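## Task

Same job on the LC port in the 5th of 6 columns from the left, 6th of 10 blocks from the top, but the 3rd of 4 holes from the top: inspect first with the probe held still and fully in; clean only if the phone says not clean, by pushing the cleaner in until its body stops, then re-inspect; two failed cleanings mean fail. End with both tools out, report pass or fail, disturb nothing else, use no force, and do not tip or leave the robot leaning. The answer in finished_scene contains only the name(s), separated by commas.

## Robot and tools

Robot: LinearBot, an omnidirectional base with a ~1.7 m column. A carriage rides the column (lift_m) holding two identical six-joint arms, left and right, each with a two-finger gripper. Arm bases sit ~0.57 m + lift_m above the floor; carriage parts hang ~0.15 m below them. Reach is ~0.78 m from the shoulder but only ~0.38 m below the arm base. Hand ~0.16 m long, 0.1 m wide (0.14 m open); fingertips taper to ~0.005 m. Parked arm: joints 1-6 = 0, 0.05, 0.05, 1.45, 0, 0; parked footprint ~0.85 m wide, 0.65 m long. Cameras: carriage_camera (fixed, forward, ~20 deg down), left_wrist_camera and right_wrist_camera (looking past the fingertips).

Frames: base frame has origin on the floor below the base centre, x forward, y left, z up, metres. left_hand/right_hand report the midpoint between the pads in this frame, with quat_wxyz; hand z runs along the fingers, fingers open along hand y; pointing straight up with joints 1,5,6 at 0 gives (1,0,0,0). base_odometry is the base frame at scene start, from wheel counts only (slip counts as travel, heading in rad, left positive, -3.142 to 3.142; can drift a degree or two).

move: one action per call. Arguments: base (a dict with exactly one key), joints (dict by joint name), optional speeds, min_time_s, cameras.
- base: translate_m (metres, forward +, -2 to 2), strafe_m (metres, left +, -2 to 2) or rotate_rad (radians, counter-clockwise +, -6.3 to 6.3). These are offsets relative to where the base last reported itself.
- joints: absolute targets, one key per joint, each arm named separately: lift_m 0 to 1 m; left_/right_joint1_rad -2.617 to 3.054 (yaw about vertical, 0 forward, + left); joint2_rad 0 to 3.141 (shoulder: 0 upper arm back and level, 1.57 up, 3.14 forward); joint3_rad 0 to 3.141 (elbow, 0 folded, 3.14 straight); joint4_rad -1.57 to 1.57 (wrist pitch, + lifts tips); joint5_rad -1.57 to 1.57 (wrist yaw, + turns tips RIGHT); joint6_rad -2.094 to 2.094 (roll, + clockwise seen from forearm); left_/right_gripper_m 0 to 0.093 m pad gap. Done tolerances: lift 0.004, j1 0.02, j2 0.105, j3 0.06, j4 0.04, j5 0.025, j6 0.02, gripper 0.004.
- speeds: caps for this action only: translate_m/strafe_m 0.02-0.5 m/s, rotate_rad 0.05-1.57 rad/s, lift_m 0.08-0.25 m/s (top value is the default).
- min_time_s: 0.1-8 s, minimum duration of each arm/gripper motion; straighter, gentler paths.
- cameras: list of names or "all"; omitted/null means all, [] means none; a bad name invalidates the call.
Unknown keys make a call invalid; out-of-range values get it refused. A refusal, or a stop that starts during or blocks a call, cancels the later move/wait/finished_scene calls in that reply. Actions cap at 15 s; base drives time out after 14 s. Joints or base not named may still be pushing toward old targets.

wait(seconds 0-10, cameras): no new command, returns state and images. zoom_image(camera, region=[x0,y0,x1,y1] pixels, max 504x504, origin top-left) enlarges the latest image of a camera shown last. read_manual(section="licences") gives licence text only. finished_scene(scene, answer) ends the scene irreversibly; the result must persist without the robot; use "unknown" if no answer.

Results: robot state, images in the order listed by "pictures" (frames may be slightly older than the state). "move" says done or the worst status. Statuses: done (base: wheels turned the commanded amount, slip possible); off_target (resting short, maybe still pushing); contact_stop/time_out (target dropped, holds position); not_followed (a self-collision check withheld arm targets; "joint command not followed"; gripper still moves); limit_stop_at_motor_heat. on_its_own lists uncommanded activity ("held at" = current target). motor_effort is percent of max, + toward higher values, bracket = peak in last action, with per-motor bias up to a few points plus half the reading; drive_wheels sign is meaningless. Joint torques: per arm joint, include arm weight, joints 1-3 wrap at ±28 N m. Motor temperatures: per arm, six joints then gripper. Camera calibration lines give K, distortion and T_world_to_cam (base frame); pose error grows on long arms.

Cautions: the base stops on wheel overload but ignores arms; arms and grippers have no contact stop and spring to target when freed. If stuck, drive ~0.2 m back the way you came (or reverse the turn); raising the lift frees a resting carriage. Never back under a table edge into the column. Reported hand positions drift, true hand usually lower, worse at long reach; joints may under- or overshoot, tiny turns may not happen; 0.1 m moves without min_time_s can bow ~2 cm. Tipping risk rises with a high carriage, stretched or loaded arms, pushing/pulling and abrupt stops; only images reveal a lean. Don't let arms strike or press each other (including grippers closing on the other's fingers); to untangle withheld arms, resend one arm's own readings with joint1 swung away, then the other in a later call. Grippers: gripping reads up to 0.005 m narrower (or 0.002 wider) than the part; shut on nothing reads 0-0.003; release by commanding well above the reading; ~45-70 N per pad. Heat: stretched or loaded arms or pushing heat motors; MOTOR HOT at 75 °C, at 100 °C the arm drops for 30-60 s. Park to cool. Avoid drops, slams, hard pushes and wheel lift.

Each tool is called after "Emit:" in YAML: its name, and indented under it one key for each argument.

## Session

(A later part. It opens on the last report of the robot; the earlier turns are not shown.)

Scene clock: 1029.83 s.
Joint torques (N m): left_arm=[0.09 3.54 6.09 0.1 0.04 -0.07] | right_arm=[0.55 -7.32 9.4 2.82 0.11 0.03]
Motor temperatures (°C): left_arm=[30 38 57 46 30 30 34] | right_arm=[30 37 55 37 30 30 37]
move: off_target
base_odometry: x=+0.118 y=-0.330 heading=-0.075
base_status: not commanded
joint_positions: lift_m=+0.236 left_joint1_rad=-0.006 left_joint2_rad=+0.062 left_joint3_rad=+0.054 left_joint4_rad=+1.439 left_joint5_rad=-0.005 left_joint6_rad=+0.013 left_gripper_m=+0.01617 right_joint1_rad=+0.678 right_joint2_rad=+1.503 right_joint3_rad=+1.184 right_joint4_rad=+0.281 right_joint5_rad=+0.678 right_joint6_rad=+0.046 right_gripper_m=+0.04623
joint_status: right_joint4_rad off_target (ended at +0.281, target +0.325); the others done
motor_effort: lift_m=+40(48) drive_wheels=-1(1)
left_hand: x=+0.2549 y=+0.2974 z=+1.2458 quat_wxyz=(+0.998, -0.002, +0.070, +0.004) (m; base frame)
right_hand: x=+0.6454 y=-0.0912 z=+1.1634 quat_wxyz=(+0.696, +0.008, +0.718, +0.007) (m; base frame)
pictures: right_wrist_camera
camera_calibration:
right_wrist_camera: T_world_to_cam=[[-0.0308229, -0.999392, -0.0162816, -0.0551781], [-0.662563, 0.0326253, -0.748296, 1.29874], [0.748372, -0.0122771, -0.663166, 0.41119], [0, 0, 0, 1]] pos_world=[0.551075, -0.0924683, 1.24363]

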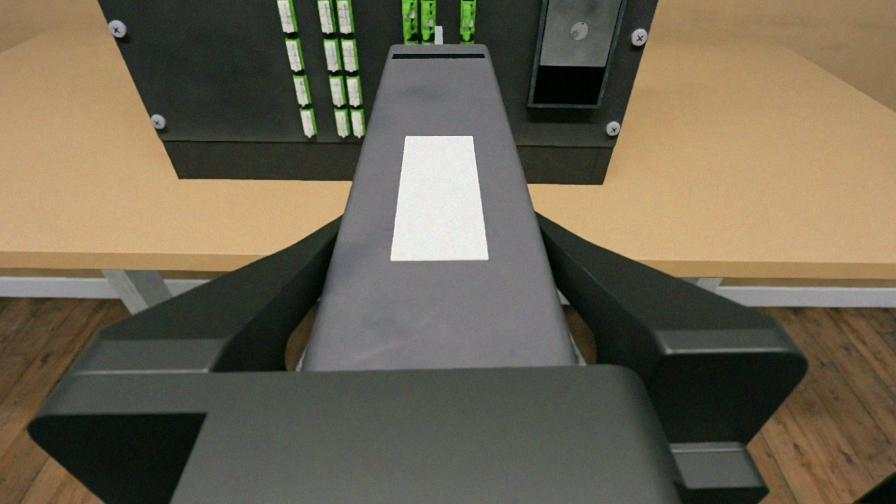

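Emit:
move:
  joints: {"right_joint4_rad": 0.365, "right_joint5_rad": 0.698}
  min_time_s: 1
  cameras: ["right_wrist_camera"]

Emit:
zoom_image:
  camera: "right_wrist_camera"
  region: [400, 0, 490, 60]

Scene clock: 1037.37 s.
Joint torques (N m): left_arm=[0.12 3.56 6.09 0.09 0.04 -0.08] | right_arm=[0.47 -7.32 9.36 3.04 0.11 0.02]
Motor temperatures (°C): left_arm=[30 38 56 44 30 30 34] | right_arm=[30 38 56 41 30 30 37]
move: off_target
base_odometry: x=+0.118 y=-0.330 heading=-0.075
base_status: not commanded
joint_positions: lift_m=+0.236 left_joint1_rad=-0.006 left_joint2_rad=+0.062 left_joint3_rad=+0.054 left_joint4_rad=+1.439 left_joint5_rad=-0.005 left_joint6_rad=+0.013 left_gripper_m=+0.01617 right_joint1_rad=+0.678 right_joint2_rad=+1.503 right_joint3_rad=+1.184 right_joint4_rad=+0.303 right_joint5_rad=+0.687 right_joint6_rad=+0.046 right_gripper_m=+0.04623
joint_status: right_joint4_rad off_target (ended at +0.303, target +0.365); the others done
motor_effort: lift_m=+40(41) drive_wheels=-1(1)
left_hand: x=+0.2549 y=+0.2974 z=+1.2458 quat_wxyz=(+0.998, -0.002, +0.070, +0.004) (m; base frame)
right_hand: x=+0.6455 y=-0.0926 z=+1.1679 quat_wxyz=(+0.702, +0.016, +0.711, +0.009) (m; base frame)
pictures: right_wrist_camera
camera_calibration:
right_wrist_camera: T_world_to_cam=[[-0.0392206, -0.998757, -0.0307748, -0.0341462], [-0.649273, 0.0488832, -0.758983, 1.30764], [0.759543, -0.00978649, -0.650383, 0.392104], [0, 0, 0, 1]] pos_world=[0.549858, -0.0941882, 1.24645]

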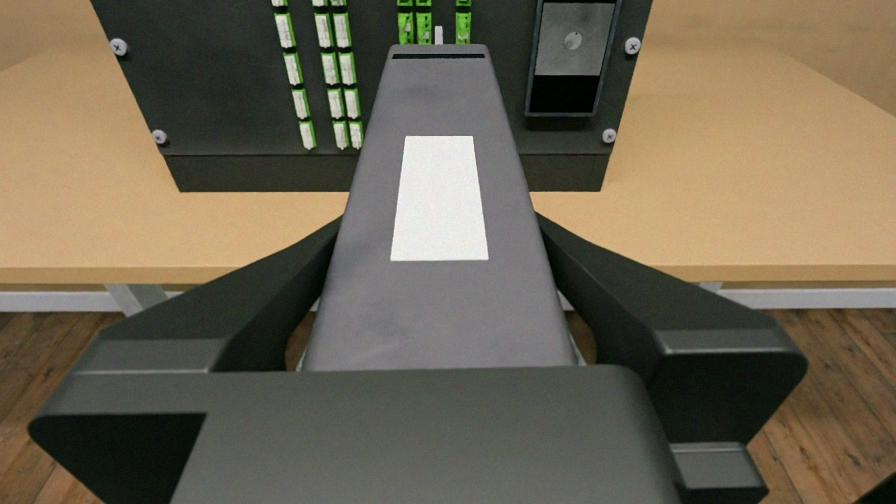

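Scaled by 5.600 from the camera's 896x504 image, which has a finer 1280x720 frame.

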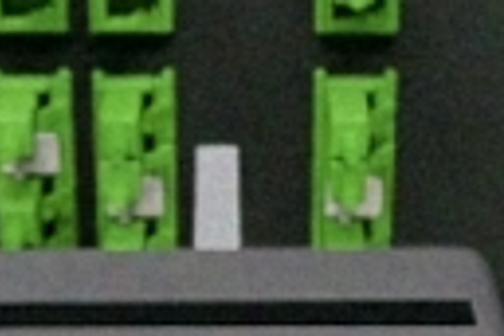

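Emit:
move:
  base: {"strafe_m": 0.012}
  speeds: {"strafe_m": 0.03}
  cameras: []

Emit:
move:
  base: {"translate_m": 0.06}
  speeds: {"translate_m": 0.05}
  cameras: ["right_wrist_camera"]

Emit:
zoom_image:
  camera: "right_wrist_camera"
  region: [400, 0, 490, 60]

Scene clock: 1046.20 s.
Joint torques (N m): left_arm=[0.02 3.48 6.08 0.08 0.02 -0.07] | right_arm=[0.31 -7.36 9.36 2.97 0.05 0.01]
Motor temperatures (°C): left_arm=[30 38 54 43 30 30 34] | right_arm=[30 39 57 44 30 30 37]
move: done
base_odometry: x=+0.119 y=-0.318 heading=-0.075
base_status: done
joint_positions: lift_m=+0.236 left_joint1_rad=-0.004 left_joint2_rad=+0.062 left_joint3_rad=+0.054 left_joint4_rad=+1.439 left_joint5_rad=-0.005 left_joint6_rad=+0.013 left_gripper_m=+0.01617 right_joint1_rad=+0.681 right_joint2_rad=+1.503 right_joint3_rad=+1.184 right_joint4_rad=+0.307 right_joint5_rad=+0.691 right_joint6_rad=+0.046 right_gripper_m=+0.04623
joint_status: not commanded
motor_effort: lift_m=+40(41) drive_wheels=-1(13)
left_hand: x=+0.2549 y=+0.2973 z=+1.2458 quat_wxyz=(+0.998, -0.002, +0.070, +0.005) (m; base frame)
right_hand: x=+0.6450 y=-0.0922 z=+1.1688 quat_wxyz=(+0.704, +0.017, +0.710, +0.010) (m; base frame)
pictures: none
No camera images: "cameras" was empty.

Scene clock: 1047.90 s.
Joint torques (N m): left_arm=[-0.05 3.54 6.11 0.05 0.02 -0.08] | right_arm=[0.23 -7.38 9.24 2.92 0.03 0.01]
Motor temperatures (°C): left_arm=[30 38 54 43 30 30 34] | right_arm=[30 40 57 45 30 30 37]
move: done
base_odometry: x=+0.178 y=-0.322 heading=-0.075
base_status: done
joint_positions: lift_m=+0.236 left_joint1_rad=-0.004 left_joint2_rad=+0.062 left_joint3_rad=+0.054 left_joint4_rad=+1.442 left_joint5_rad=-0.005 left_joint6_rad=+0.013 left_gripper_m=+0.01617 right_joint1_rad=+0.682 right_joint2_rad=+1.504 right_joint3_rad=+1.184 right_joint4_rad=+0.309 right_joint5_rad=+0.692 right_joint6_rad=+0.046 right_gripper_m=+0.04623
joint_status: not commanded
motor_effort: lift_m=+40(41) drive_wheels=-3(9)
left_hand: x=+0.2542 y=+0.2973 z=+1.2459 quat_wxyz=(+0.998, -0.002, +0.069, +0.005) (m; base frame)
right_hand: x=+0.6450 y=-0.0919 z=+1.1689 quat_wxyz=(+0.704, +0.018, +0.710, +0.010) (m; base frame)
pictures: right_wrist_camera
camera_calibration:
right_wrist_camera: T_world_to_cam=[[-0.0409725, -0.998575, -0.034183, -0.0283396], [-0.64599, 0.0525742, -0.761533, 1.30921], [0.762246, -0.0091201, -0.647224, 0.387828], [0, 0, 0, 1]] pos_world=[0.548954, -0.0935928, 1.24705]

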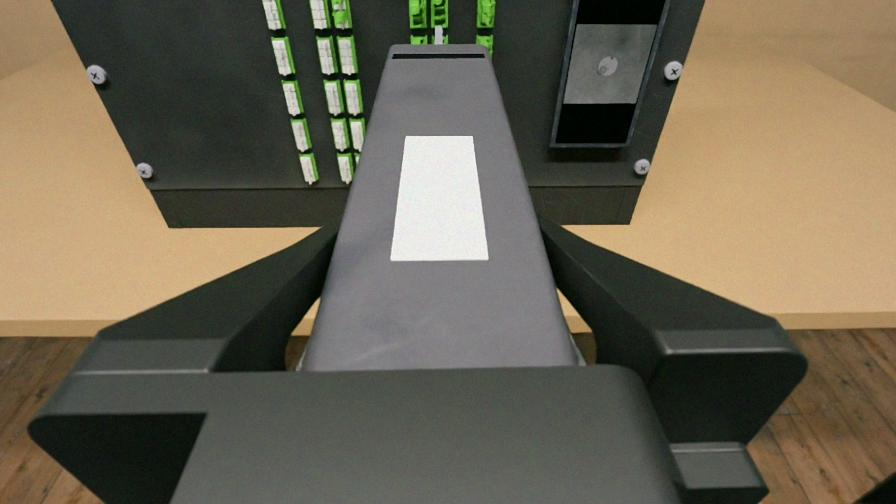

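Scaled by 5.600 from the camera's 896x504 image, which has a finer 1280x720 frame.

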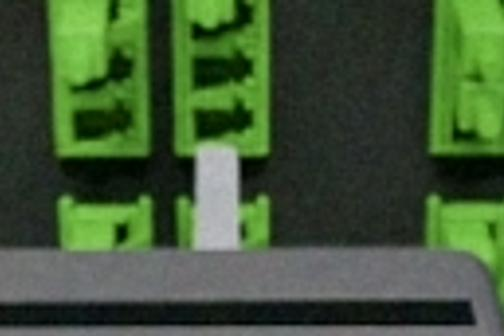

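Emit:
move:
  base: {"translate_m": 0.018}
  joints: {"lift_m": 0.2375}
  speeds: {"translate_m": 0.03}
  cameras: []

Emit:
wait:
  seconds: 1
  cameras: ["right_wrist_camera"]

Emit:
zoom_image:
  camera: "right_wrist_camera"
  region: [400, 0, 490, 60]

Emit:
zoom_image:
  camera: "right_wrist_camera"
  region: [425, 10, 450, 35]

Scene clock: 1053.23 s.
Joint torques (N m): left_arm=[-0.02 3.67 6.06 0 0.02 -0.08] | right_arm=[0.16 -7.45 9.13 2.91 0.05 0.01]
Motor temperatures (°C): left_arm=[30 37 53 42 30 30 34] | right_arm=[30 40 58 45 30 30 37]
move: done
base_odometry: x=+0.196 y=-0.323 heading=-0.075
base_status: done
joint_positions: lift_m=+0.237 left_joint1_rad=-0.004 left_joint2_rad=+0.062 left_joint3_rad=+0.054 left_joint4_rad=+1.445 left_joint5_rad=-0.005 left_joint6_rad=+0.013 left_gripper_m=+0.01617 right_joint1_rad=+0.682 right_joint2_rad=+1.505 right_joint3_rad=+1.186 right_joint4_rad=+0.312 right_joint5_rad=+0.692 right_joint6_rad=+0.046 right_gripper_m=+0.04623
joint_status: all done
motor_effort: lift_m=+41(46) drive_wheels=-2(13)
left_hand: x=+0.2532 y=+0.2973 z=+1.2470 quat_wxyz=(+0.998, -0.002, +0.067, +0.005) (m; base frame)
right_hand: x=+0.6451 y=-0.0916 z=+1.1707 quat_wxyz=(+0.705, +0.018, +0.709, +0.011) (m; base frame)
pictures: none
No camera images: "cameras" was empty.

Scene clock: 1054.23 s.
Joint torques (N m): left_arm=[-0.03 3.62 6.06 0.01 0.03 -0.08] | right_arm=[0.2 -7.46 9.22 2.93 0.04 -0.01]
Motor temperatures (°C): left_arm=[30 37 53 42 30 30 34] | right_arm=[30 40 59 45 30 30 37]
base_odometry: x=+0.196 y=-0.323 heading=-0.075
base_status: done
joint_positions: lift_m=+0.237 left_joint1_rad=-0.004 left_joint2_rad=+0.062 left_joint3_rad=+0.054 left_joint4_rad=+1.445 left_joint5_rad=-0.005 left_joint6_rad=+0.013 left_gripper_m=+0.01617 right_joint1_rad=+0.682 right_joint2_rad=+1.505 right_joint3_rad=+1.186 right_joint4_rad=+0.312 right_joint5_rad=+0.692 right_joint6_rad=+0.046 right_gripper_m=+0.04623
joint_status: all done
motor_effort: lift_m=+42(46) drive_wheels=-2(13)
left_hand: x=+0.2532 y=+0.2973 z=+1.2470 quat_wxyz=(+0.998, -0.002, +0.067, +0.005) (m; base frame)
right_hand: x=+0.6451 y=-0.0916 z=+1.1707 quat_wxyz=(+0.705, +0.018, +0.709, +0.011) (m; base frame)
wait: 1.00 s; at rest by 0.27 s
pictures: right_wrist_camera
camera_calibration:
right_wrist_camera: T_world_to_cam=[[-0.0404823, -0.998502, -0.0368045, -0.0251804], [-0.643999, 0.0542373, -0.763101, 1.31136], [0.763955, -0.00719002, -0.64523, 0.385557], [0, 0, 0, 1]] pos_world=[0.548951, -0.0934955, 1.24855]

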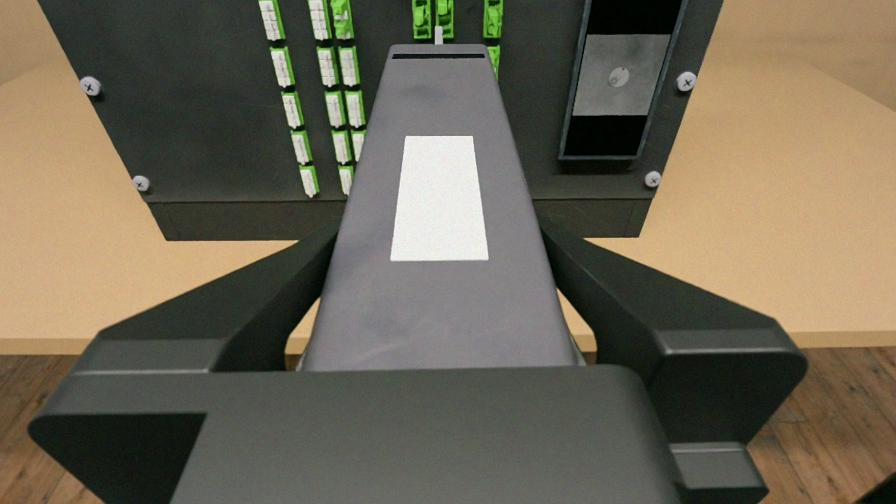

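Scaled by 5.600 from the camera's 896x504 image, which has a finer 1280x720 frame.

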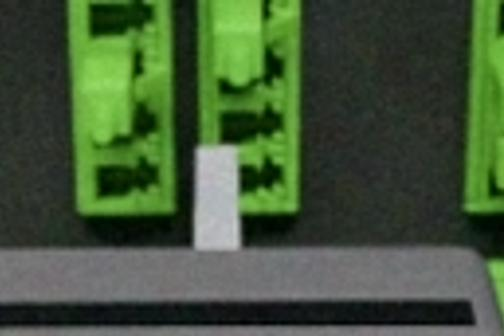

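Scaled by 20.160 from the camera's 896x504 image, which has a finer 1280x720 frame.

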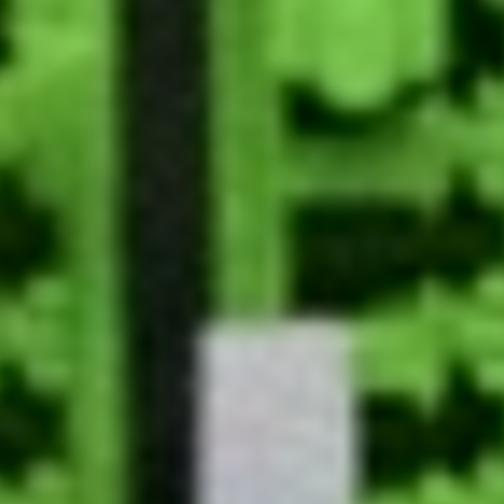

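Emit:
move:
  base: {"strafe_m": -0.003}
  speeds: {"strafe_m": 0.02}
  cameras: []

Emit:
move:
  base: {"translate_m": 0.012}
  speeds: {"translate_m": 0.02}
  cameras: []

Emit:
wait:
  seconds: 1
  cameras: ["right_wrist_camera"]

Emit:
zoom_image:
  camera: "right_wrist_camera"
  region: [425, 10, 450, 35]

Scene clock: 1067.33 s.
Joint torques (N m): left_arm=[-0.16 3.58 6.09 0.03 0.02 -0.07] | right_arm=[0.28 -7.58 9.2 2.93 0.01 0.02]
Motor temperatures (°C): left_arm=[30 37 52 41 30 30 34] | right_arm=[30 40 62 46 30 30 37]
move: done
base_odometry: x=+0.196 y=-0.326 heading=-0.074
base_status: done
joint_positions: lift_m=+0.237 left_joint1_rad=-0.003 left_joint2_rad=+0.062 left_joint3_rad=+0.054 left_joint4_rad=+1.445 left_joint5_rad=-0.004 left_joint6_rad=+0.013 left_gripper_m=+0.01617 right_joint1_rad=+0.682 right_joint2_rad=+1.505 right_joint3_rad=+1.186 right_joint4_rad=+0.312 right_joint5_rad=+0.694 right_joint6_rad=+0.046 right_gripper_m=+0.04623
joint_status: not commanded
motor_effort: lift_m=+41(42) drive_wheels=+4(6)
left_hand: x=+0.2532 y=+0.2972 z=+1.2470 quat_wxyz=(+0.998, -0.001, +0.067, +0.005) (m; base frame)
right_hand: x=+0.6452 y=-0.0921 z=+1.1708 quat_wxyz=(+0.705, +0.019, +0.709, +0.010) (m; base frame)
pictures: none
No camera images: "cameras" was empty.

Scene clock: 1068.33 s.
Joint torques (N m): left_arm=[-0.14 3.7 6.08 0 0.02 -0.07] | right_arm=[0.23 -7.54 9.29 2.88 0.05 0.02]
Motor temperatures (°C): left_arm=[30 37 52 41 30 30 34] | right_arm=[30 40 62 46 30 30 37]
move: done
base_odometry: x=+0.208 y=-0.327 heading=-0.074
base_status: done
joint_positions: lift_m=+0.237 left_joint1_rad=-0.003 left_joint2_rad=+0.062 left_joint3_rad=+0.054 left_joint4_rad=+1.447 left_joint5_rad=-0.004 left_joint6_rad=+0.013 left_gripper_m=+0.01617 right_joint1_rad=+0.682 right_joint2_rad=+1.506 right_joint3_rad=+1.186 right_joint4_rad=+0.313 right_joint5_rad=+0.694 right_joint6_rad=+0.046 right_gripper_m=+0.04623
joint_status: not commanded
motor_effort: lift_m=+41(42) drive_wheels=+0(13)
left_hand: x=+0.2527 y=+0.2972 z=+1.2470 quat_wxyz=(+0.998, -0.001, +0.066, +0.005) (m; base frame)
right_hand: x=+0.6454 y=-0.0919 z=+1.1705 quat_wxyz=(+0.705, +0.019, +0.709, +0.010) (m; base frame)
pictures: none
No camera images: "cameras" was empty.

Scene clock: 1069.33 s.
Joint torques (N m): left_arm=[-0.13 3.62 6.09 -0.02 0.03 -0.08] | right_arm=[0.23 -7.65 9.11 2.91 0.02 0.02]
Motor temperatures (°C): left_arm=[30 37 52 41 30 30 34] | right_arm=[30 40 62 46 30 30 37]
base_odometry: x=+0.208 y=-0.327 heading=-0.074
base_status: done
joint_positions: lift_m=+0.237 left_joint1_rad=-0.003 left_joint2_rad=+0.062 left_joint3_rad=+0.054 left_joint4_rad=+1.447 left_joint5_rad=-0.004 left_joint6_rad=+0.013 left_gripper_m=+0.01617 right_joint1_rad=+0.682 right_joint2_rad=+1.506 right_joint3_rad=+1.186 right_joint4_rad=+0.312 right_joint5_rad=+0.694 right_joint6_rad=+0.046 right_gripper_m=+0.04623
joint_status: not commanded
motor_effort: lift_m=+41(42) drive_wheels=+0(13)
left_hand: x=+0.2527 y=+0.2972 z=+1.2470 quat_wxyz=(+0.998, -0.001, +0.066, +0.005) (m; base frame)
right_hand: x=+0.6453 y=-0.0919 z=+1.1704 quat_wxyz=(+0.705, +0.019, +0.709, +0.010) (m; base frame)
wait: 1.00 s; at rest by 0.27 s
pictures: right_wrist_camera
camera_calibration:
right_wrist_camera: T_world_to_cam=[[-0.0427828, -0.998414, -0.0366061, -0.0242564], [-0.644039, 0.0555714, -0.762972, 1.31133], [0.763795, -0.00906627, -0.645395, 0.385391], [0, 0, 0, 1]] pos_world=[0.549151, -0.0935963, 1.24835]

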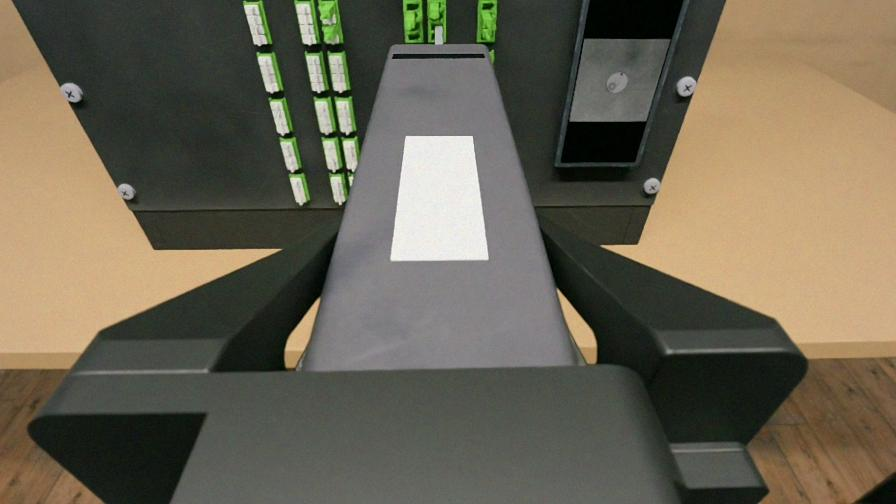

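Scaled by 20.160 from the camera's 896x504 image, which has a finer 1280x720 frame.

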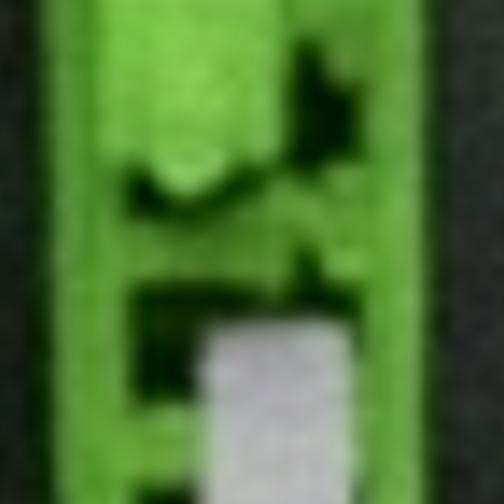

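Emit:
move:
  base: {"strafe_m": 0.0022}
  joints: {"lift_m": 0.2367}
  speeds: {"strafe_m": 0.02, "lift_m": 0.08}
  cameras: []

Emit:
move:
  base: {"translate_m": 0.003}
  speeds: {"translate_m": 0.02}
  cameras: ["right_wrist_camera"]

Emit:
zoom_image:
  camera: "right_wrist_camera"
  region: [425, 10, 450, 35]

Emit:
wait:
  seconds: 1.5
  cameras: ["right_wrist_camera"]

Emit:
zoom_image:
  camera: "right_wrist_camera"
  region: [425, 10, 450, 35]

Scene clock: 1075.37 s.
Joint torques (N m): left_arm=[-0.23 3.67 6.08 -0.03 0.01 -0.08] | right_arm=[-0.14 -7.65 9.17 2.89 0.04 0]
Motor temperatures (°C): left_arm=[30 37 51 40 30 30 34] | right_arm=[30 41 63 46 30 30 37]
move: done
base_odometry: x=+0.208 y=-0.325 heading=-0.075
base_status: done
joint_positions: lift_m=+0.237 left_joint1_rad=-0.002 left_joint2_rad=+0.062 left_joint3_rad=+0.054 left_joint4_rad=+1.447 left_joint5_rad=-0.003 left_joint6_rad=+0.012 left_gripper_m=+0.01617 right_joint1_rad=+0.684 right_joint2_rad=+1.506 right_joint3_rad=+1.186 right_joint4_rad=+0.312 right_joint5_rad=+0.693 right_joint6_rad=+0.047 right_gripper_m=+0.04623
joint_status: all done
motor_effort: lift_m=+35(36) drive_wheels=+2(5)
left_hand: x=+0.2527 y=+0.2971 z=+1.2466 quat_wxyz=(+0.998, -0.001, +0.066, +0.005) (m; base frame)
right_hand: x=+0.6448 y=-0.0907 z=+1.1700 quat_wxyz=(+0.705, +0.018, +0.709, +0.011) (m; base frame)
pictures: none
No camera images: "cameras" was empty.

Scene clock: 1076.00 s.
Joint torques (N m): left_arm=[-0.24 3.62 6.11 -0.02 0 -0.06] | right_arm=[-0.1 -7.87 8.96 2.96 0.03 0.01]
Motor temperatures (°C): left_arm=[30 37 51 40 30 30 34] | right_arm=[30 41 63 46 30 30 37]
move: done
base_odometry: x=+0.211 y=-0.325 heading=-0.075
base_status: done
joint_positions: lift_m=+0.237 left_joint1_rad=-0.002 left_joint2_rad=+0.062 left_joint3_rad=+0.054 left_joint4_rad=+1.447 left_joint5_rad=-0.003 left_joint6_rad=+0.012 left_gripper_m=+0.01617 right_joint1_rad=+0.685 right_joint2_rad=+1.508 right_joint3_rad=+1.186 right_joint4_rad=+0.313 right_joint5_rad=+0.694 right_joint6_rad=+0.047 right_gripper_m=+0.04623
joint_status: not commanded
motor_effort: lift_m=+36(37) drive_wheels=-1(13)
left_hand: x=+0.2526 y=+0.2971 z=+1.2466 quat_wxyz=(+0.998, -0.001, +0.066, +0.005) (m; base frame)
right_hand: x=+0.6449 y=-0.0902 z=+1.1698 quat_wxyz=(+0.705, +0.018, +0.709, +0.011) (m; base frame)
pictures: right_wrist_camera
camera_calibration:
right_wrist_camera: T_world_to_cam=[[-0.0390219, -0.998564, -0.0367021, -0.024854], [-0.644518, 0.0532207, -0.762734, 1.31029], [0.763593, -0.00610823, -0.645669, 0.386049], [0, 0, 0, 1]] pos_world=[0.548751, -0.0921947, 1.24775]

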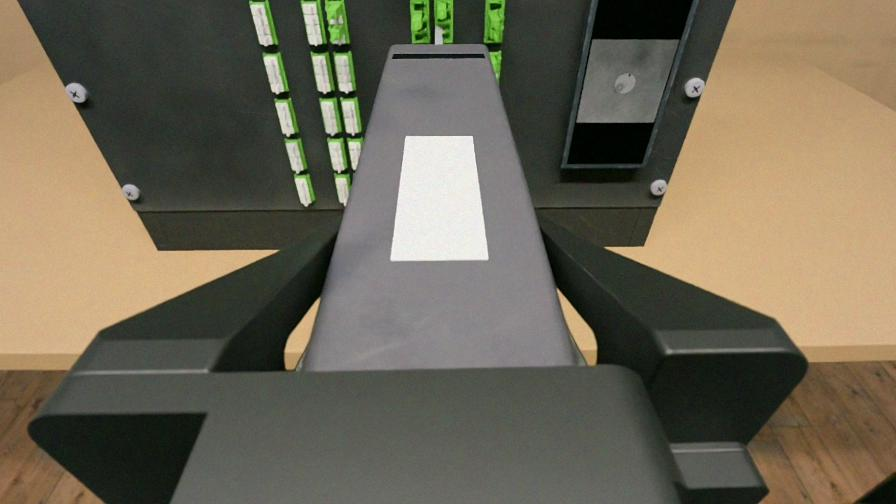

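Scaled by 20.160 from the camera's 896x504 image, which has a finer 1280x720 frame.

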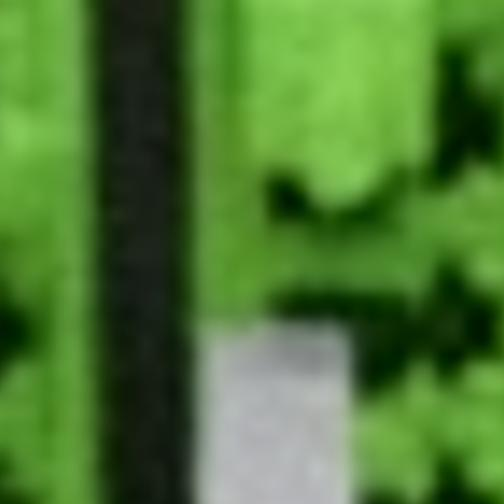

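Scene clock: 1077.50 s.
Joint torques (N m): left_arm=[-0.27 3.6 6.11 -0.02 0 -0.07] | right_arm=[-0.1 -7.83 9.16 2.92 0.04 0.01]
Motor temperatures (°C): left_arm=[30 37 51 40 30 30 34] | right_arm=[30 41 64 46 30 30 37]
base_odometry: x=+0.211 y=-0.325 heading=-0.075
base_status: done
joint_positions: lift_m=+0.237 left_joint1_rad=-0.002 left_joint2_rad=+0.062 left_joint3_rad=+0.054 left_joint4_rad=+1.447 left_joint5_rad=-0.003 left_joint6_rad=+0.012 left_gripper_m=+0.01617 right_joint1_rad=+0.685 right_joint2_rad=+1.508 right_joint3_rad=+1.186 right_joint4_rad=+0.312 right_joint5_rad=+0.694 right_joint6_rad=+0.047 right_gripper_m=+0.04623
joint_status: not commanded
motor_effort: lift_m=+36(37) drive_wheels=-1(13)
left_hand: x=+0.2526 y=+0.2971 z=+1.2466 quat_wxyz=(+0.998, -0.001, +0.066, +0.005) (m; base frame)
right_hand: x=+0.6449 y=-0.0902 z=+1.1697 quat_wxyz=(+0.705, +0.018, +0.709, +0.011) (m; base frame)
wait: 1.50 s; at rest by 0.27 s
pictures: right_wrist_camera
camera_calibration:
right_wrist_camera: T_world_to_cam=[[-0.0389844, -0.998574, -0.0364746, -0.0251627], [-0.644735, 0.0530245, -0.762565, 1.3101], [0.763411, -0.00621173, -0.645883, 0.38634], [0, 0, 0, 1]] pos_world=[0.548751, -0.0921945, 1.24765]

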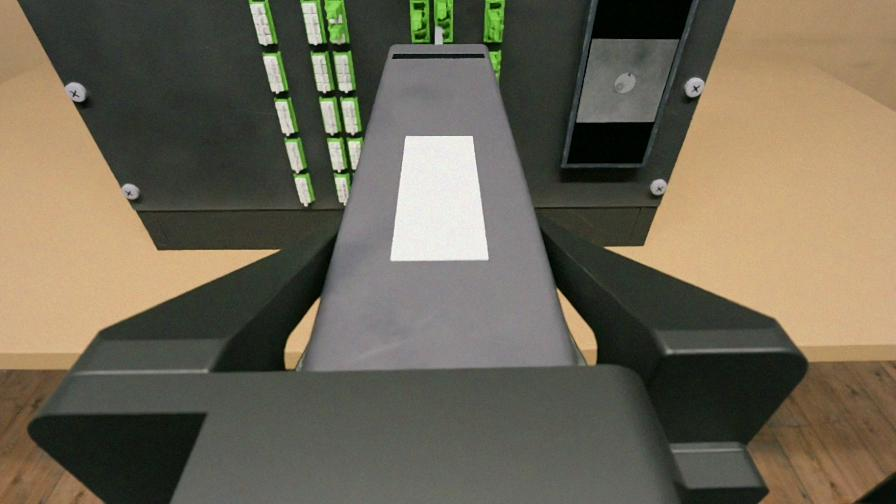

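Scaled by 20.160 from the camera's 896x504 image, which has a finer 1280x720 frame.

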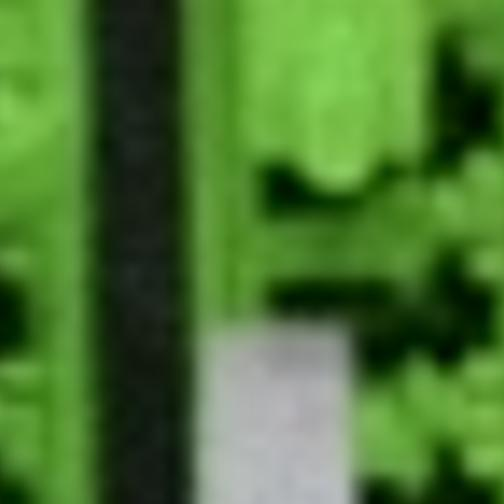

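Emit:
move:
  base: {"strafe_m": -0.002}
  speeds: {"strafe_m": 0.02}
  cameras: []

Emit:
wait:
  seconds: 1
  cameras: ["right_wrist_camera"]

Emit:
zoom_image:
  camera: "right_wrist_camera"
  region: [425, 10, 450, 35]

Scene clock: 1080.77 s.
Joint torques (N m): left_arm=[-0.24 3.56 6.11 -0.01 0.01 -0.08] | right_arm=[-0.21 -7.71 9.11 2.91 0.04 0.02]
Motor temperatures (°C): left_arm=[30 37 51 40 30 30 34] | right_arm=[30 42 65 46 30 30 37]
move: done
base_odometry: x=+0.211 y=-0.327 heading=-0.075
base_status: done
joint_positions: lift_m=+0.237 left_joint1_rad=-0.001 left_joint2_rad=+0.062 left_joint3_rad=+0.054 left_joint4_rad=+1.447 left_joint5_rad=-0.002 left_joint6_rad=+0.012 left_gripper_m=+0.01617 right_joint1_rad=+0.685 right_joint2_rad=+1.508 right_joint3_rad=+1.186 right_joint4_rad=+0.312 right_joint5_rad=+0.694 right_joint6_rad=+0.047 right_gripper_m=+0.04623
joint_status: not commanded
motor_effort: lift_m=+36(37) drive_wheels=+3(3)
left_hand: x=+0.2526 y=+0.2970 z=+1.2466 quat_wxyz=(+0.998, -0.001, +0.066, +0.006) (m; base frame)
right_hand: x=+0.6450 y=-0.0903 z=+1.1697 quat_wxyz=(+0.705, +0.018, +0.709, +0.011) (m; base frame)
pictures: none
No camera images: "cameras" was empty.

Scene clock: 1081.77 s.
Joint torques (N m): left_arm=[-0.29 3.6 6.09 -0.03 0 -0.08] | right_arm=[-0.1 -7.83 9.28 2.91 0.03 0]
Motor temperatures (°C): left_arm=[30 37 51 40 30 30 34] | right_arm=[30 42 65 46 30 30 37]
base_odometry: x=+0.211 y=-0.327 heading=-0.075
base_status: done
joint_positions: lift_m=+0.237 left_joint1_rad=-0.001 left_joint2_rad=+0.062 left_joint3_rad=+0.054 left_joint4_rad=+1.447 left_joint5_rad=-0.002 left_joint6_rad=+0.012 left_gripper_m=+0.01617 right_joint1_rad=+0.685 right_joint2_rad=+1.508 right_joint3_rad=+1.186 right_joint4_rad=+0.312 right_joint5_rad=+0.694 right_joint6_rad=+0.047 right_gripper_m=+0.04623
joint_status: not commanded
motor_effort: lift_m=+37(37) drive_wheels=+3(3)
left_hand: x=+0.2526 y=+0.2970 z=+1.2466 quat_wxyz=(+0.998, -0.001, +0.066, +0.006) (m; base frame)
right_hand: x=+0.6450 y=-0.0903 z=+1.1697 quat_wxyz=(+0.705, +0.018, +0.709, +0.011) (m; base frame)
wait: 1.00 s; at rest by 0.27 s
pictures: right_wrist_camera
camera_calibration:
right_wrist_camera: T_world_to_cam=[[-0.0393427, -0.998561, -0.0364398, -0.0251045], [-0.644716, 0.0532292, -0.762566, 1.31018], [0.763409, -0.00650809, -0.645883, 0.386237], [0, 0, 0, 1]] pos_world=[0.548851, -0.0922946, 1.24765]

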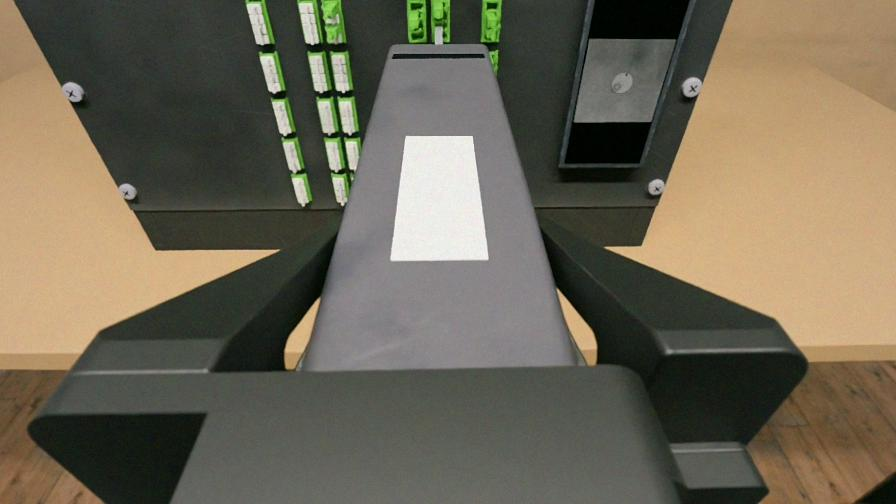

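Scaled by 20.160 from the camera's 896x504 image, which has a finer 1280x720 frame.

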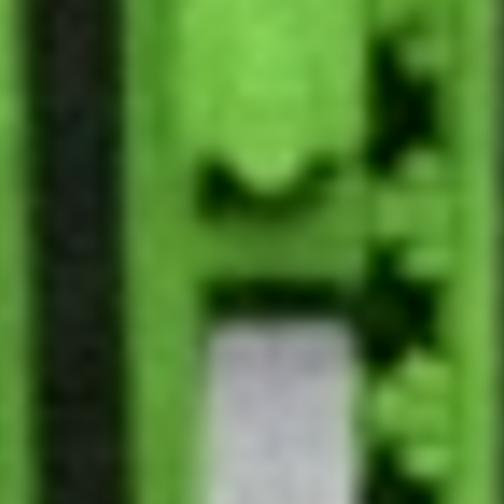

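Emit:
move:
  base: {"translate_m": 0.003}
  speeds: {"translate_m": 0.02}
  cameras: ["right_wrist_camera"]

Emit:
zoom_image:
  camera: "right_wrist_camera"
  region: [425, 10, 450, 35]

Emit:
wait:
  seconds: 1
  cameras: ["right_wrist_camera"]

Emit:
zoom_image:
  camera: "right_wrist_camera"
  region: [425, 10, 450, 35]

Scene clock: 1084.80 s.
Joint torques (N m): left_arm=[-0.31 3.58 6.06 -0.02 0 -0.08] | right_arm=[0.02 -7.77 9.07 2.93 0.02 0]
Motor temperatures (°C): left_arm=[30 37 51 40 30 30 34] | right_arm=[30 42 66 47 30 30 37]
move: done
base_odometry: x=+0.214 y=-0.327 heading=-0.075
base_status: done
joint_positions: lift_m=+0.237 left_joint1_rad=-0.001 left_joint2_rad=+0.062 left_joint3_rad=+0.054 left_joint4_rad=+1.448 left_joint5_rad=-0.002 left_joint6_rad=+0.012 left_gripper_m=+0.01617 right_joint1_rad=+0.685 right_joint2_rad=+1.508 right_joint3_rad=+1.186 right_joint4_rad=+0.312 right_joint5_rad=+0.694 right_joint6_rad=+0.047 right_gripper_m=+0.04623
joint_status: not commanded
motor_effort: lift_m=+35(36) drive_wheels=+2(10)
left_hand: x=+0.2524 y=+0.2970 z=+1.2467 quat_wxyz=(+0.998, -0.001, +0.065, +0.006) (m; base frame)
right_hand: x=+0.6450 y=-0.0903 z=+1.1697 quat_wxyz=(+0.705, +0.018, +0.709, +0.011) (m; base frame)
pictures: right_wrist_camera
camera_calibration:
right_wrist_camera: T_world_to_cam=[[-0.0393427, -0.998561, -0.0364398, -0.0251045], [-0.644716, 0.0532292, -0.762566, 1.31018], [0.763409, -0.00650809, -0.645883, 0.386237], [0, 0, 0, 1]] pos_world=[0.548851, -0.0922946, 1.24765]

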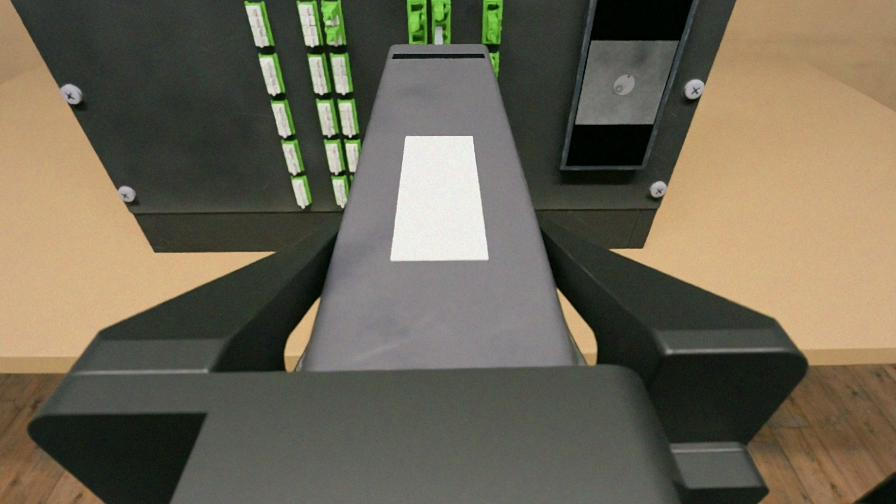

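Scaled by 20.160 from the camera's 896x504 image, which has a finer 1280x720 frame.

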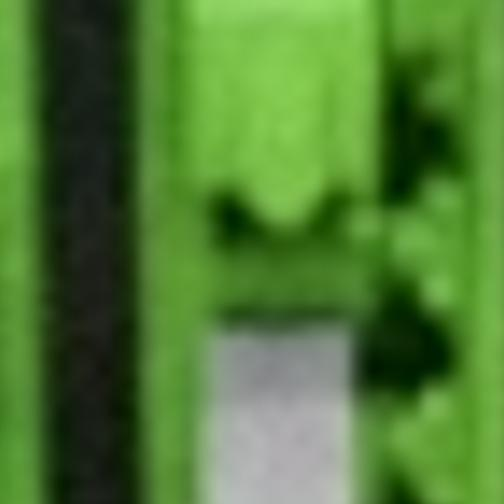

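Scene clock: 1085.80 s.
Joint torques (N m): left_arm=[-0.31 3.62 6.12 -0.02 0 -0.08] | right_arm=[-0.13 -7.82 9.14 2.92 0.04 0.03]
Motor temperatures (°C): left_arm=[30 37 51 40 30 30 34] | right_arm=[30 42 66 47 30 30 37]
base_odometry: x=+0.214 y=-0.327 heading=-0.075
base_status: done
joint_positions: lift_m=+0.237 left_joint1_rad=-0.001 left_joint2_rad=+0.062 left_joint3_rad=+0.054 left_joint4_rad=+1.448 left_joint5_rad=-0.002 left_joint6_rad=+0.012 left_gripper_m=+0.01617 right_joint1_rad=+0.685 right_joint2_rad=+1.508 right_joint3_rad=+1.186 right_joint4_rad=+0.312 right_joint5_rad=+0.694 right_joint6_rad=+0.047 right_gripper_m=+0.04623
joint_status: not commanded
motor_effort: lift_m=+36(36) drive_wheels=+2(10)
left_hand: x=+0.2524 y=+0.2970 z=+1.2467 quat_wxyz=(+0.998, -0.001, +0.065, +0.006) (m; base frame)
right_hand: x=+0.6450 y=-0.0903 z=+1.1697 quat_wxyz=(+0.705, +0.018, +0.709, +0.011) (m; base frame)
wait: 1.00 s; at rest by 0.27 s
pictures: right_wrist_camera
camera_calibration:
right_wrist_camera: T_world_to_cam=[[-0.0393427, -0.998561, -0.0364398, -0.0251045], [-0.644716, 0.0532292, -0.762566, 1.31018], [0.763409, -0.00650809, -0.645883, 0.386237], [0, 0, 0, 1]] pos_world=[0.548851, -0.0922946, 1.24765]

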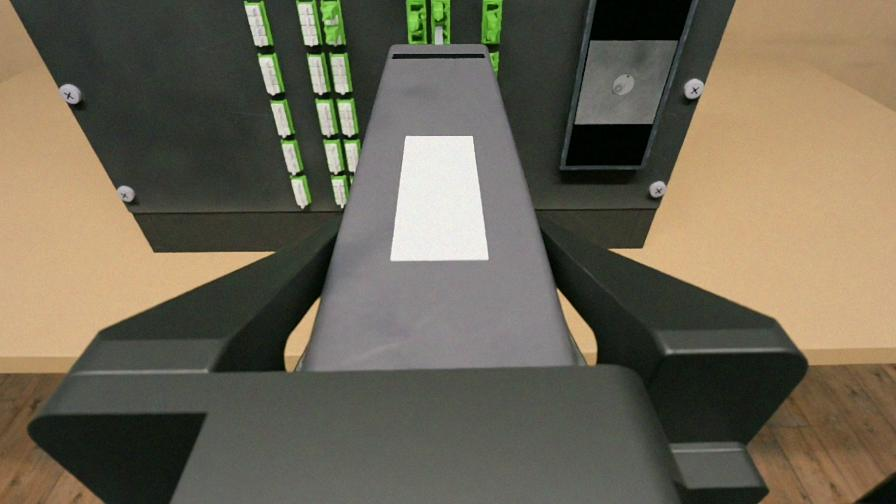

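Scaled by 20.160 from the camera's 896x504 image, which has a finer 1280x720 frame.

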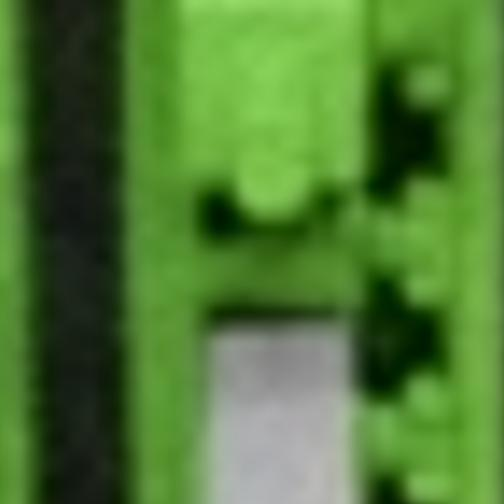

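Emit:
move:
  joints: {"lift_m": 0.2365}
  speeds: {"lift_m": 0.08}
  cameras: []

Emit:
move:
  base: {"translate_m": 0.004}
  speeds: {"translate_m": 0.02}
  cameras: ["right_wrist_camera"]

Emit:
zoom_image:
  camera: "right_wrist_camera"
  region: [425, 10, 450, 35]

Scene clock: 1089.73 s.
Joint torques (N m): left_arm=[-0.32 3.64 6.12 -0.04 0.01 -0.07] | right_arm=[-0.06 -7.86 9.09 2.89 0.03 -0.01]
Motor temperatures (°C): left_arm=[30 37 50 40 30 30 34] | right_arm=[30 43 67 47 30 30 37]
move: done
base_odometry: x=+0.214 y=-0.327 heading=-0.075
base_status: not commanded
joint_positions: lift_m=+0.237 left_joint1_rad=-0.001 left_joint2_rad=+0.062 left_joint3_rad=+0.054 left_joint4_rad=+1.448 left_joint5_rad=-0.002 left_joint6_rad=+0.012 left_gripper_m=+0.01617 right_joint1_rad=+0.685 right_joint2_rad=+1.508 right_joint3_rad=+1.186 right_joint4_rad=+0.312 right_joint5_rad=+0.694 right_joint6_rad=+0.047 right_gripper_m=+0.04623
joint_status: all done
motor_effort: lift_m=+34(35) drive_wheels=+2(2)
left_hand: x=+0.2524 y=+0.2970 z=+1.2466 quat_wxyz=(+0.998, -0.001, +0.065, +0.006) (m; base frame)
right_hand: x=+0.6450 y=-0.0903 z=+1.1696 quat_wxyz=(+0.705, +0.018, +0.709, +0.011) (m; base frame)
pictures: none
No camera images: "cameras" was empty.

Scene clock: 1090.30 s.
Joint torques (N m): left_arm=[-0.31 3.63 6.09 -0.03 -0.01 -0.08] | right_arm=[-0.18 -7.71 9.21 2.93 0.04 0.01]
Motor temperatures (°C): left_arm=[30 37 50 40 30 30 34] | right_arm=[30 43 67 47 30 30 37]
move: done
base_odometry: x=+0.218 y=-0.328 heading=-0.074
base_status: done
joint_positions: lift_m=+0.237 left_joint1_rad=-0.001 left_joint2_rad=+0.062 left_joint3_rad=+0.054 left_joint4_rad=+1.449 left_joint5_rad=-0.002 left_joint6_rad=+0.012 left_gripper_m=+0.01617 right_joint1_rad=+0.686 right_joint2_rad=+1.508 right_joint3_rad=+1.186 right_joint4_rad=+0.310 right_joint5_rad=+0.694 right_joint6_rad=+0.047 right_gripper_m=+0.04623
joint_status: not commanded
motor_effort: lift_m=+35(35) drive_wheels=+0(11)
left_hand: x=+0.2523 y=+0.2970 z=+1.2466 quat_wxyz=(+0.998, -0.001, +0.065, +0.006) (m; base frame)
right_hand: x=+0.6448 y=-0.0898 z=+1.1692 quat_wxyz=(+0.704, +0.017, +0.710, +0.011) (m; base frame)
pictures: right_wrist_camera
camera_calibration:
right_wrist_camera: T_world_to_cam=[[-0.0383022, -0.998646, -0.0352066, -0.026835], [-0.645855, 0.0516249, -0.761713, 1.30928], [0.762499, -0.00643689, -0.646958, 0.387968], [0, 0, 0, 1]] pos_world=[0.548752, -0.0918927, 1.24735]

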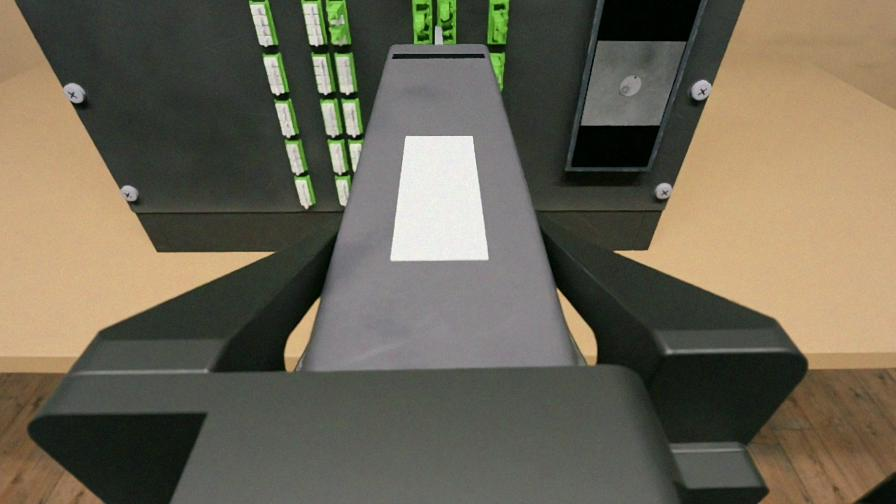

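Scaled by 20.160 from the camera's 896x504 image, which has a finer 1280x720 frame.

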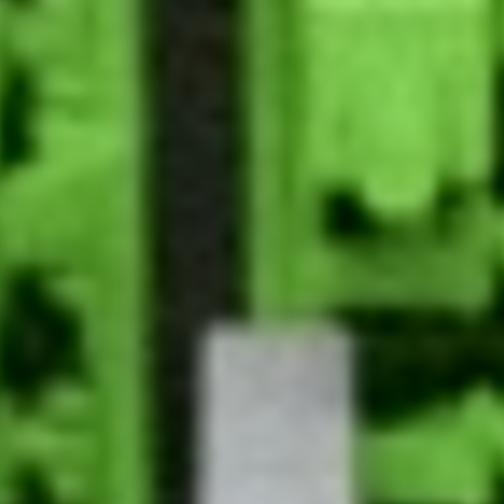

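Emit:
wait:
  seconds: 1.5
  cameras: ["right_wrist_camera"]

Emit:
zoom_image:
  camera: "right_wrist_camera"
  region: [425, 10, 450, 35]

Scene clock: 1093.63 s.
Joint torques (N m): left_arm=[-0.31 3.6 6.08 -0.05 -0.01 -0.07] | right_arm=[-0.23 -7.62 9.17 2.9 0.02 0.01]
Motor temperatures (°C): left_arm=[30 37 50 39 30 30 34] | right_arm=[30 43 68 47 30 30 37]
base_odometry: x=+0.218 y=-0.328 heading=-0.074
base_status: done
joint_positions: lift_m=+0.237 left_joint1_rad=-0.001 left_joint2_rad=+0.062 left_joint3_rad=+0.054 left_joint4_rad=+1.449 left_joint5_rad=-0.002 left_joint6_rad=+0.012 left_gripper_m=+0.01617 right_joint1_rad=+0.686 right_joint2_rad=+1.508 right_joint3_rad=+1.186 right_joint4_rad=+0.310 right_joint5_rad=+0.694 right_joint6_rad=+0.047 right_gripper_m=+0.04623
joint_status: not commanded
motor_effort: lift_m=+34(35) drive_wheels=+0(11)
left_hand: x=+0.2523 y=+0.2970 z=+1.2466 quat_wxyz=(+0.998, -0.001, +0.065, +0.006) (m; base frame)
right_hand: x=+0.6448 y=-0.0898 z=+1.1692 quat_wxyz=(+0.704, +0.017, +0.710, +0.011) (m; base frame)
wait: 1.50 s; at rest from the start
pictures: right_wrist_camera
camera_calibration:
right_wrist_camera: T_world_to_cam=[[-0.0383022, -0.998646, -0.0352066, -0.026835], [-0.645855, 0.0516249, -0.761713, 1.30928], [0.762499, -0.00643689, -0.646958, 0.387968], [0, 0, 0, 1]] pos_world=[0.548752, -0.0918927, 1.24735]

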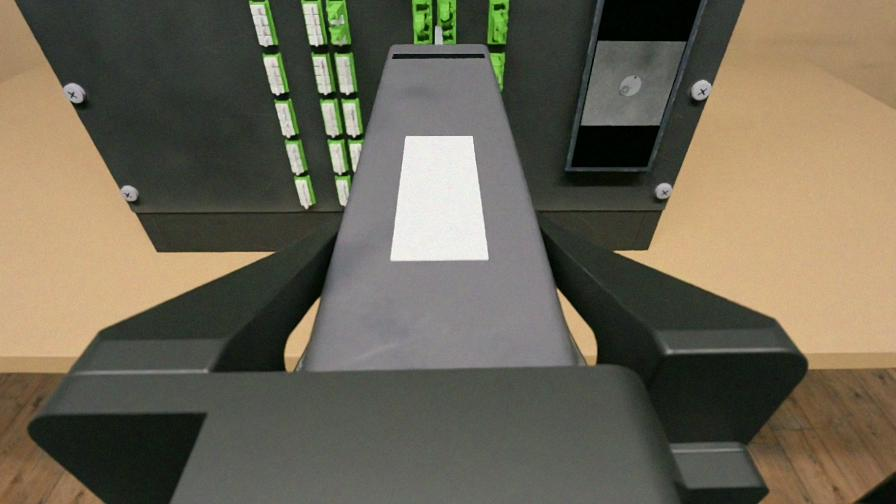

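Scaled by 20.160 from the camera's 896x504 image, which has a finer 1280x720 frame.

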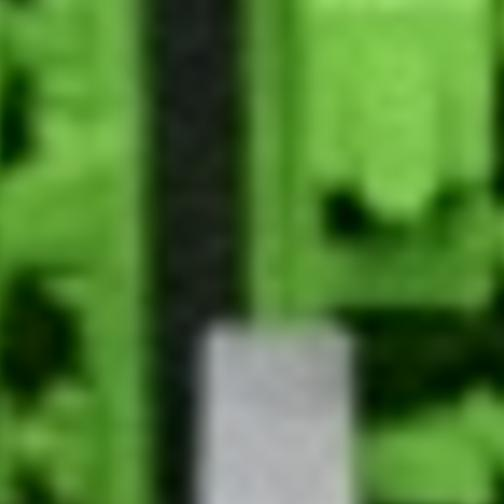

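Emit:
move:
  base: {"translate_m": -0.003}
  speeds: {"translate_m": 0.02}
  cameras: []

Emit:
wait:
  seconds: 1
  cameras: ["right_wrist_camera"]

Emit:
zoom_image:
  camera: "right_wrist_camera"
  region: [425, 10, 450, 35]

Scene clock: 1097.47 s.
Joint torques (N m): left_arm=[-0.31 3.62 6.12 -0.05 0 -0.07] | right_arm=[-0.12 -7.73 9.09 2.87 0.06 0.02]
Motor temperatures (°C): left_arm=[30 36 50 39 30 30 34] | right_arm=[30 43 68 48 30 30 37]
move: done
base_odometry: x=+0.215 y=-0.327 heading=-0.074
base_status: done
joint_positions: lift_m=+0.237 left_joint1_rad=-0.001 left_joint2_rad=+0.062 left_joint3_rad=+0.054 left_joint4_rad=+1.449 left_joint5_rad=-0.002 left_joint6_rad=+0.012 left_gripper_m=+0.01617 right_joint1_rad=+0.686 right_joint2_rad=+1.508 right_joint3_rad=+1.186 right_joint4_rad=+0.312 right_joint5_rad=+0.694 right_joint6_rad=+0.047 right_gripper_m=+0.04623
joint_status: not commanded
motor_effort: lift_m=+33(35) drive_wheels=+0(10)
left_hand: x=+0.2522 y=+0.2970 z=+1.2466 quat_wxyz=(+0.998, -0.001, +0.065, +0.006) (m; base frame)
right_hand: x=+0.6448 y=-0.0898 z=+1.1695 quat_wxyz=(+0.704, +0.017, +0.709, +0.012) (m; base frame)
pictures: none
No camera images: "cameras" was empty.

Scene clock: 1098.47 s.
Joint torques (N m): left_arm=[-0.32 3.64 6.09 -0.03 0 -0.08] | right_arm=[-0.1 -7.86 9.06 2.91 0.04 0.01]
Motor temperatures (°C): left_arm=[30 36 50 39 30 30 34] | right_arm=[30 44 68 48 30 30 37]
base_odometry: x=+0.215 y=-0.327 heading=-0.074
base_status: done
joint_positions: lift_m=+0.237 left_joint1_rad=-0.001 left_joint2_rad=+0.062 left_joint3_rad=+0.054 left_joint4_rad=+1.449 left_joint5_rad=-0.002 left_joint6_rad=+0.012 left_gripper_m=+0.01617 right_joint1_rad=+0.686 right_joint2_rad=+1.508 right_joint3_rad=+1.186 right_joint4_rad=+0.312 right_joint5_rad=+0.694 right_joint6_rad=+0.047 right_gripper_m=+0.04623
joint_status: not commanded
motor_effort: lift_m=+34(35) drive_wheels=+0(10)
left_hand: x=+0.2522 y=+0.2970 z=+1.2466 quat_wxyz=(+0.998, -0.001, +0.065, +0.006) (m; base frame)
right_hand: x=+0.6448 y=-0.0898 z=+1.1695 quat_wxyz=(+0.704, +0.017, +0.709, +0.012) (m; base frame)
wait: 1.00 s; at rest by 0.27 s
pictures: right_wrist_camera
camera_calibration:
right_wrist_camera: T_world_to_cam=[[-0.0382402, -0.998614, -0.036171, -0.0256607], [-0.644989, 0.0523138, -0.7624, 1.30981], [0.763235, -0.00582439, -0.646095, 0.38675], [0, 0, 0, 1]] pos_world=[0.548651, -0.0918938, 1.24755]

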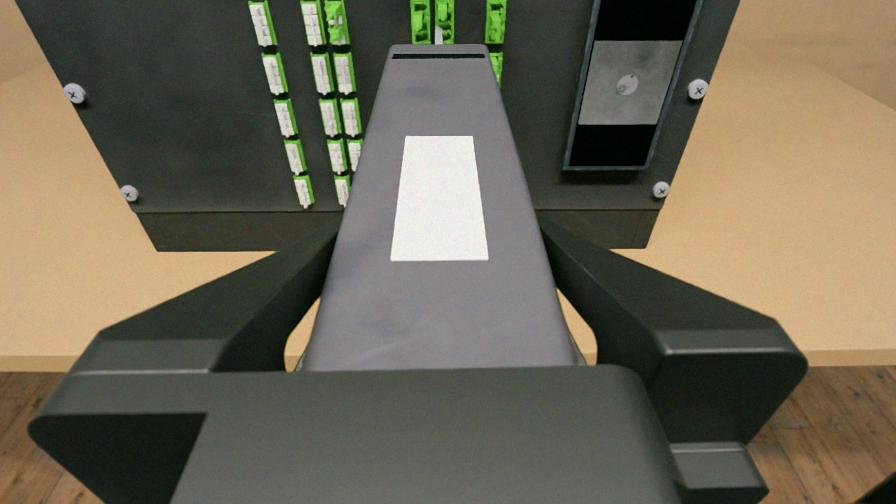

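Scaled by 20.160 from the camera's 896x504 image, which has a finer 1280x720 frame.

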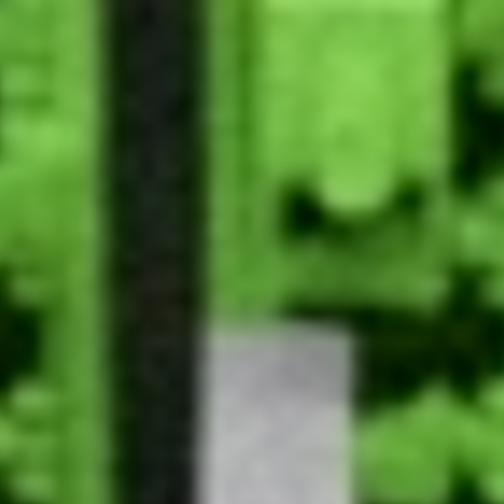

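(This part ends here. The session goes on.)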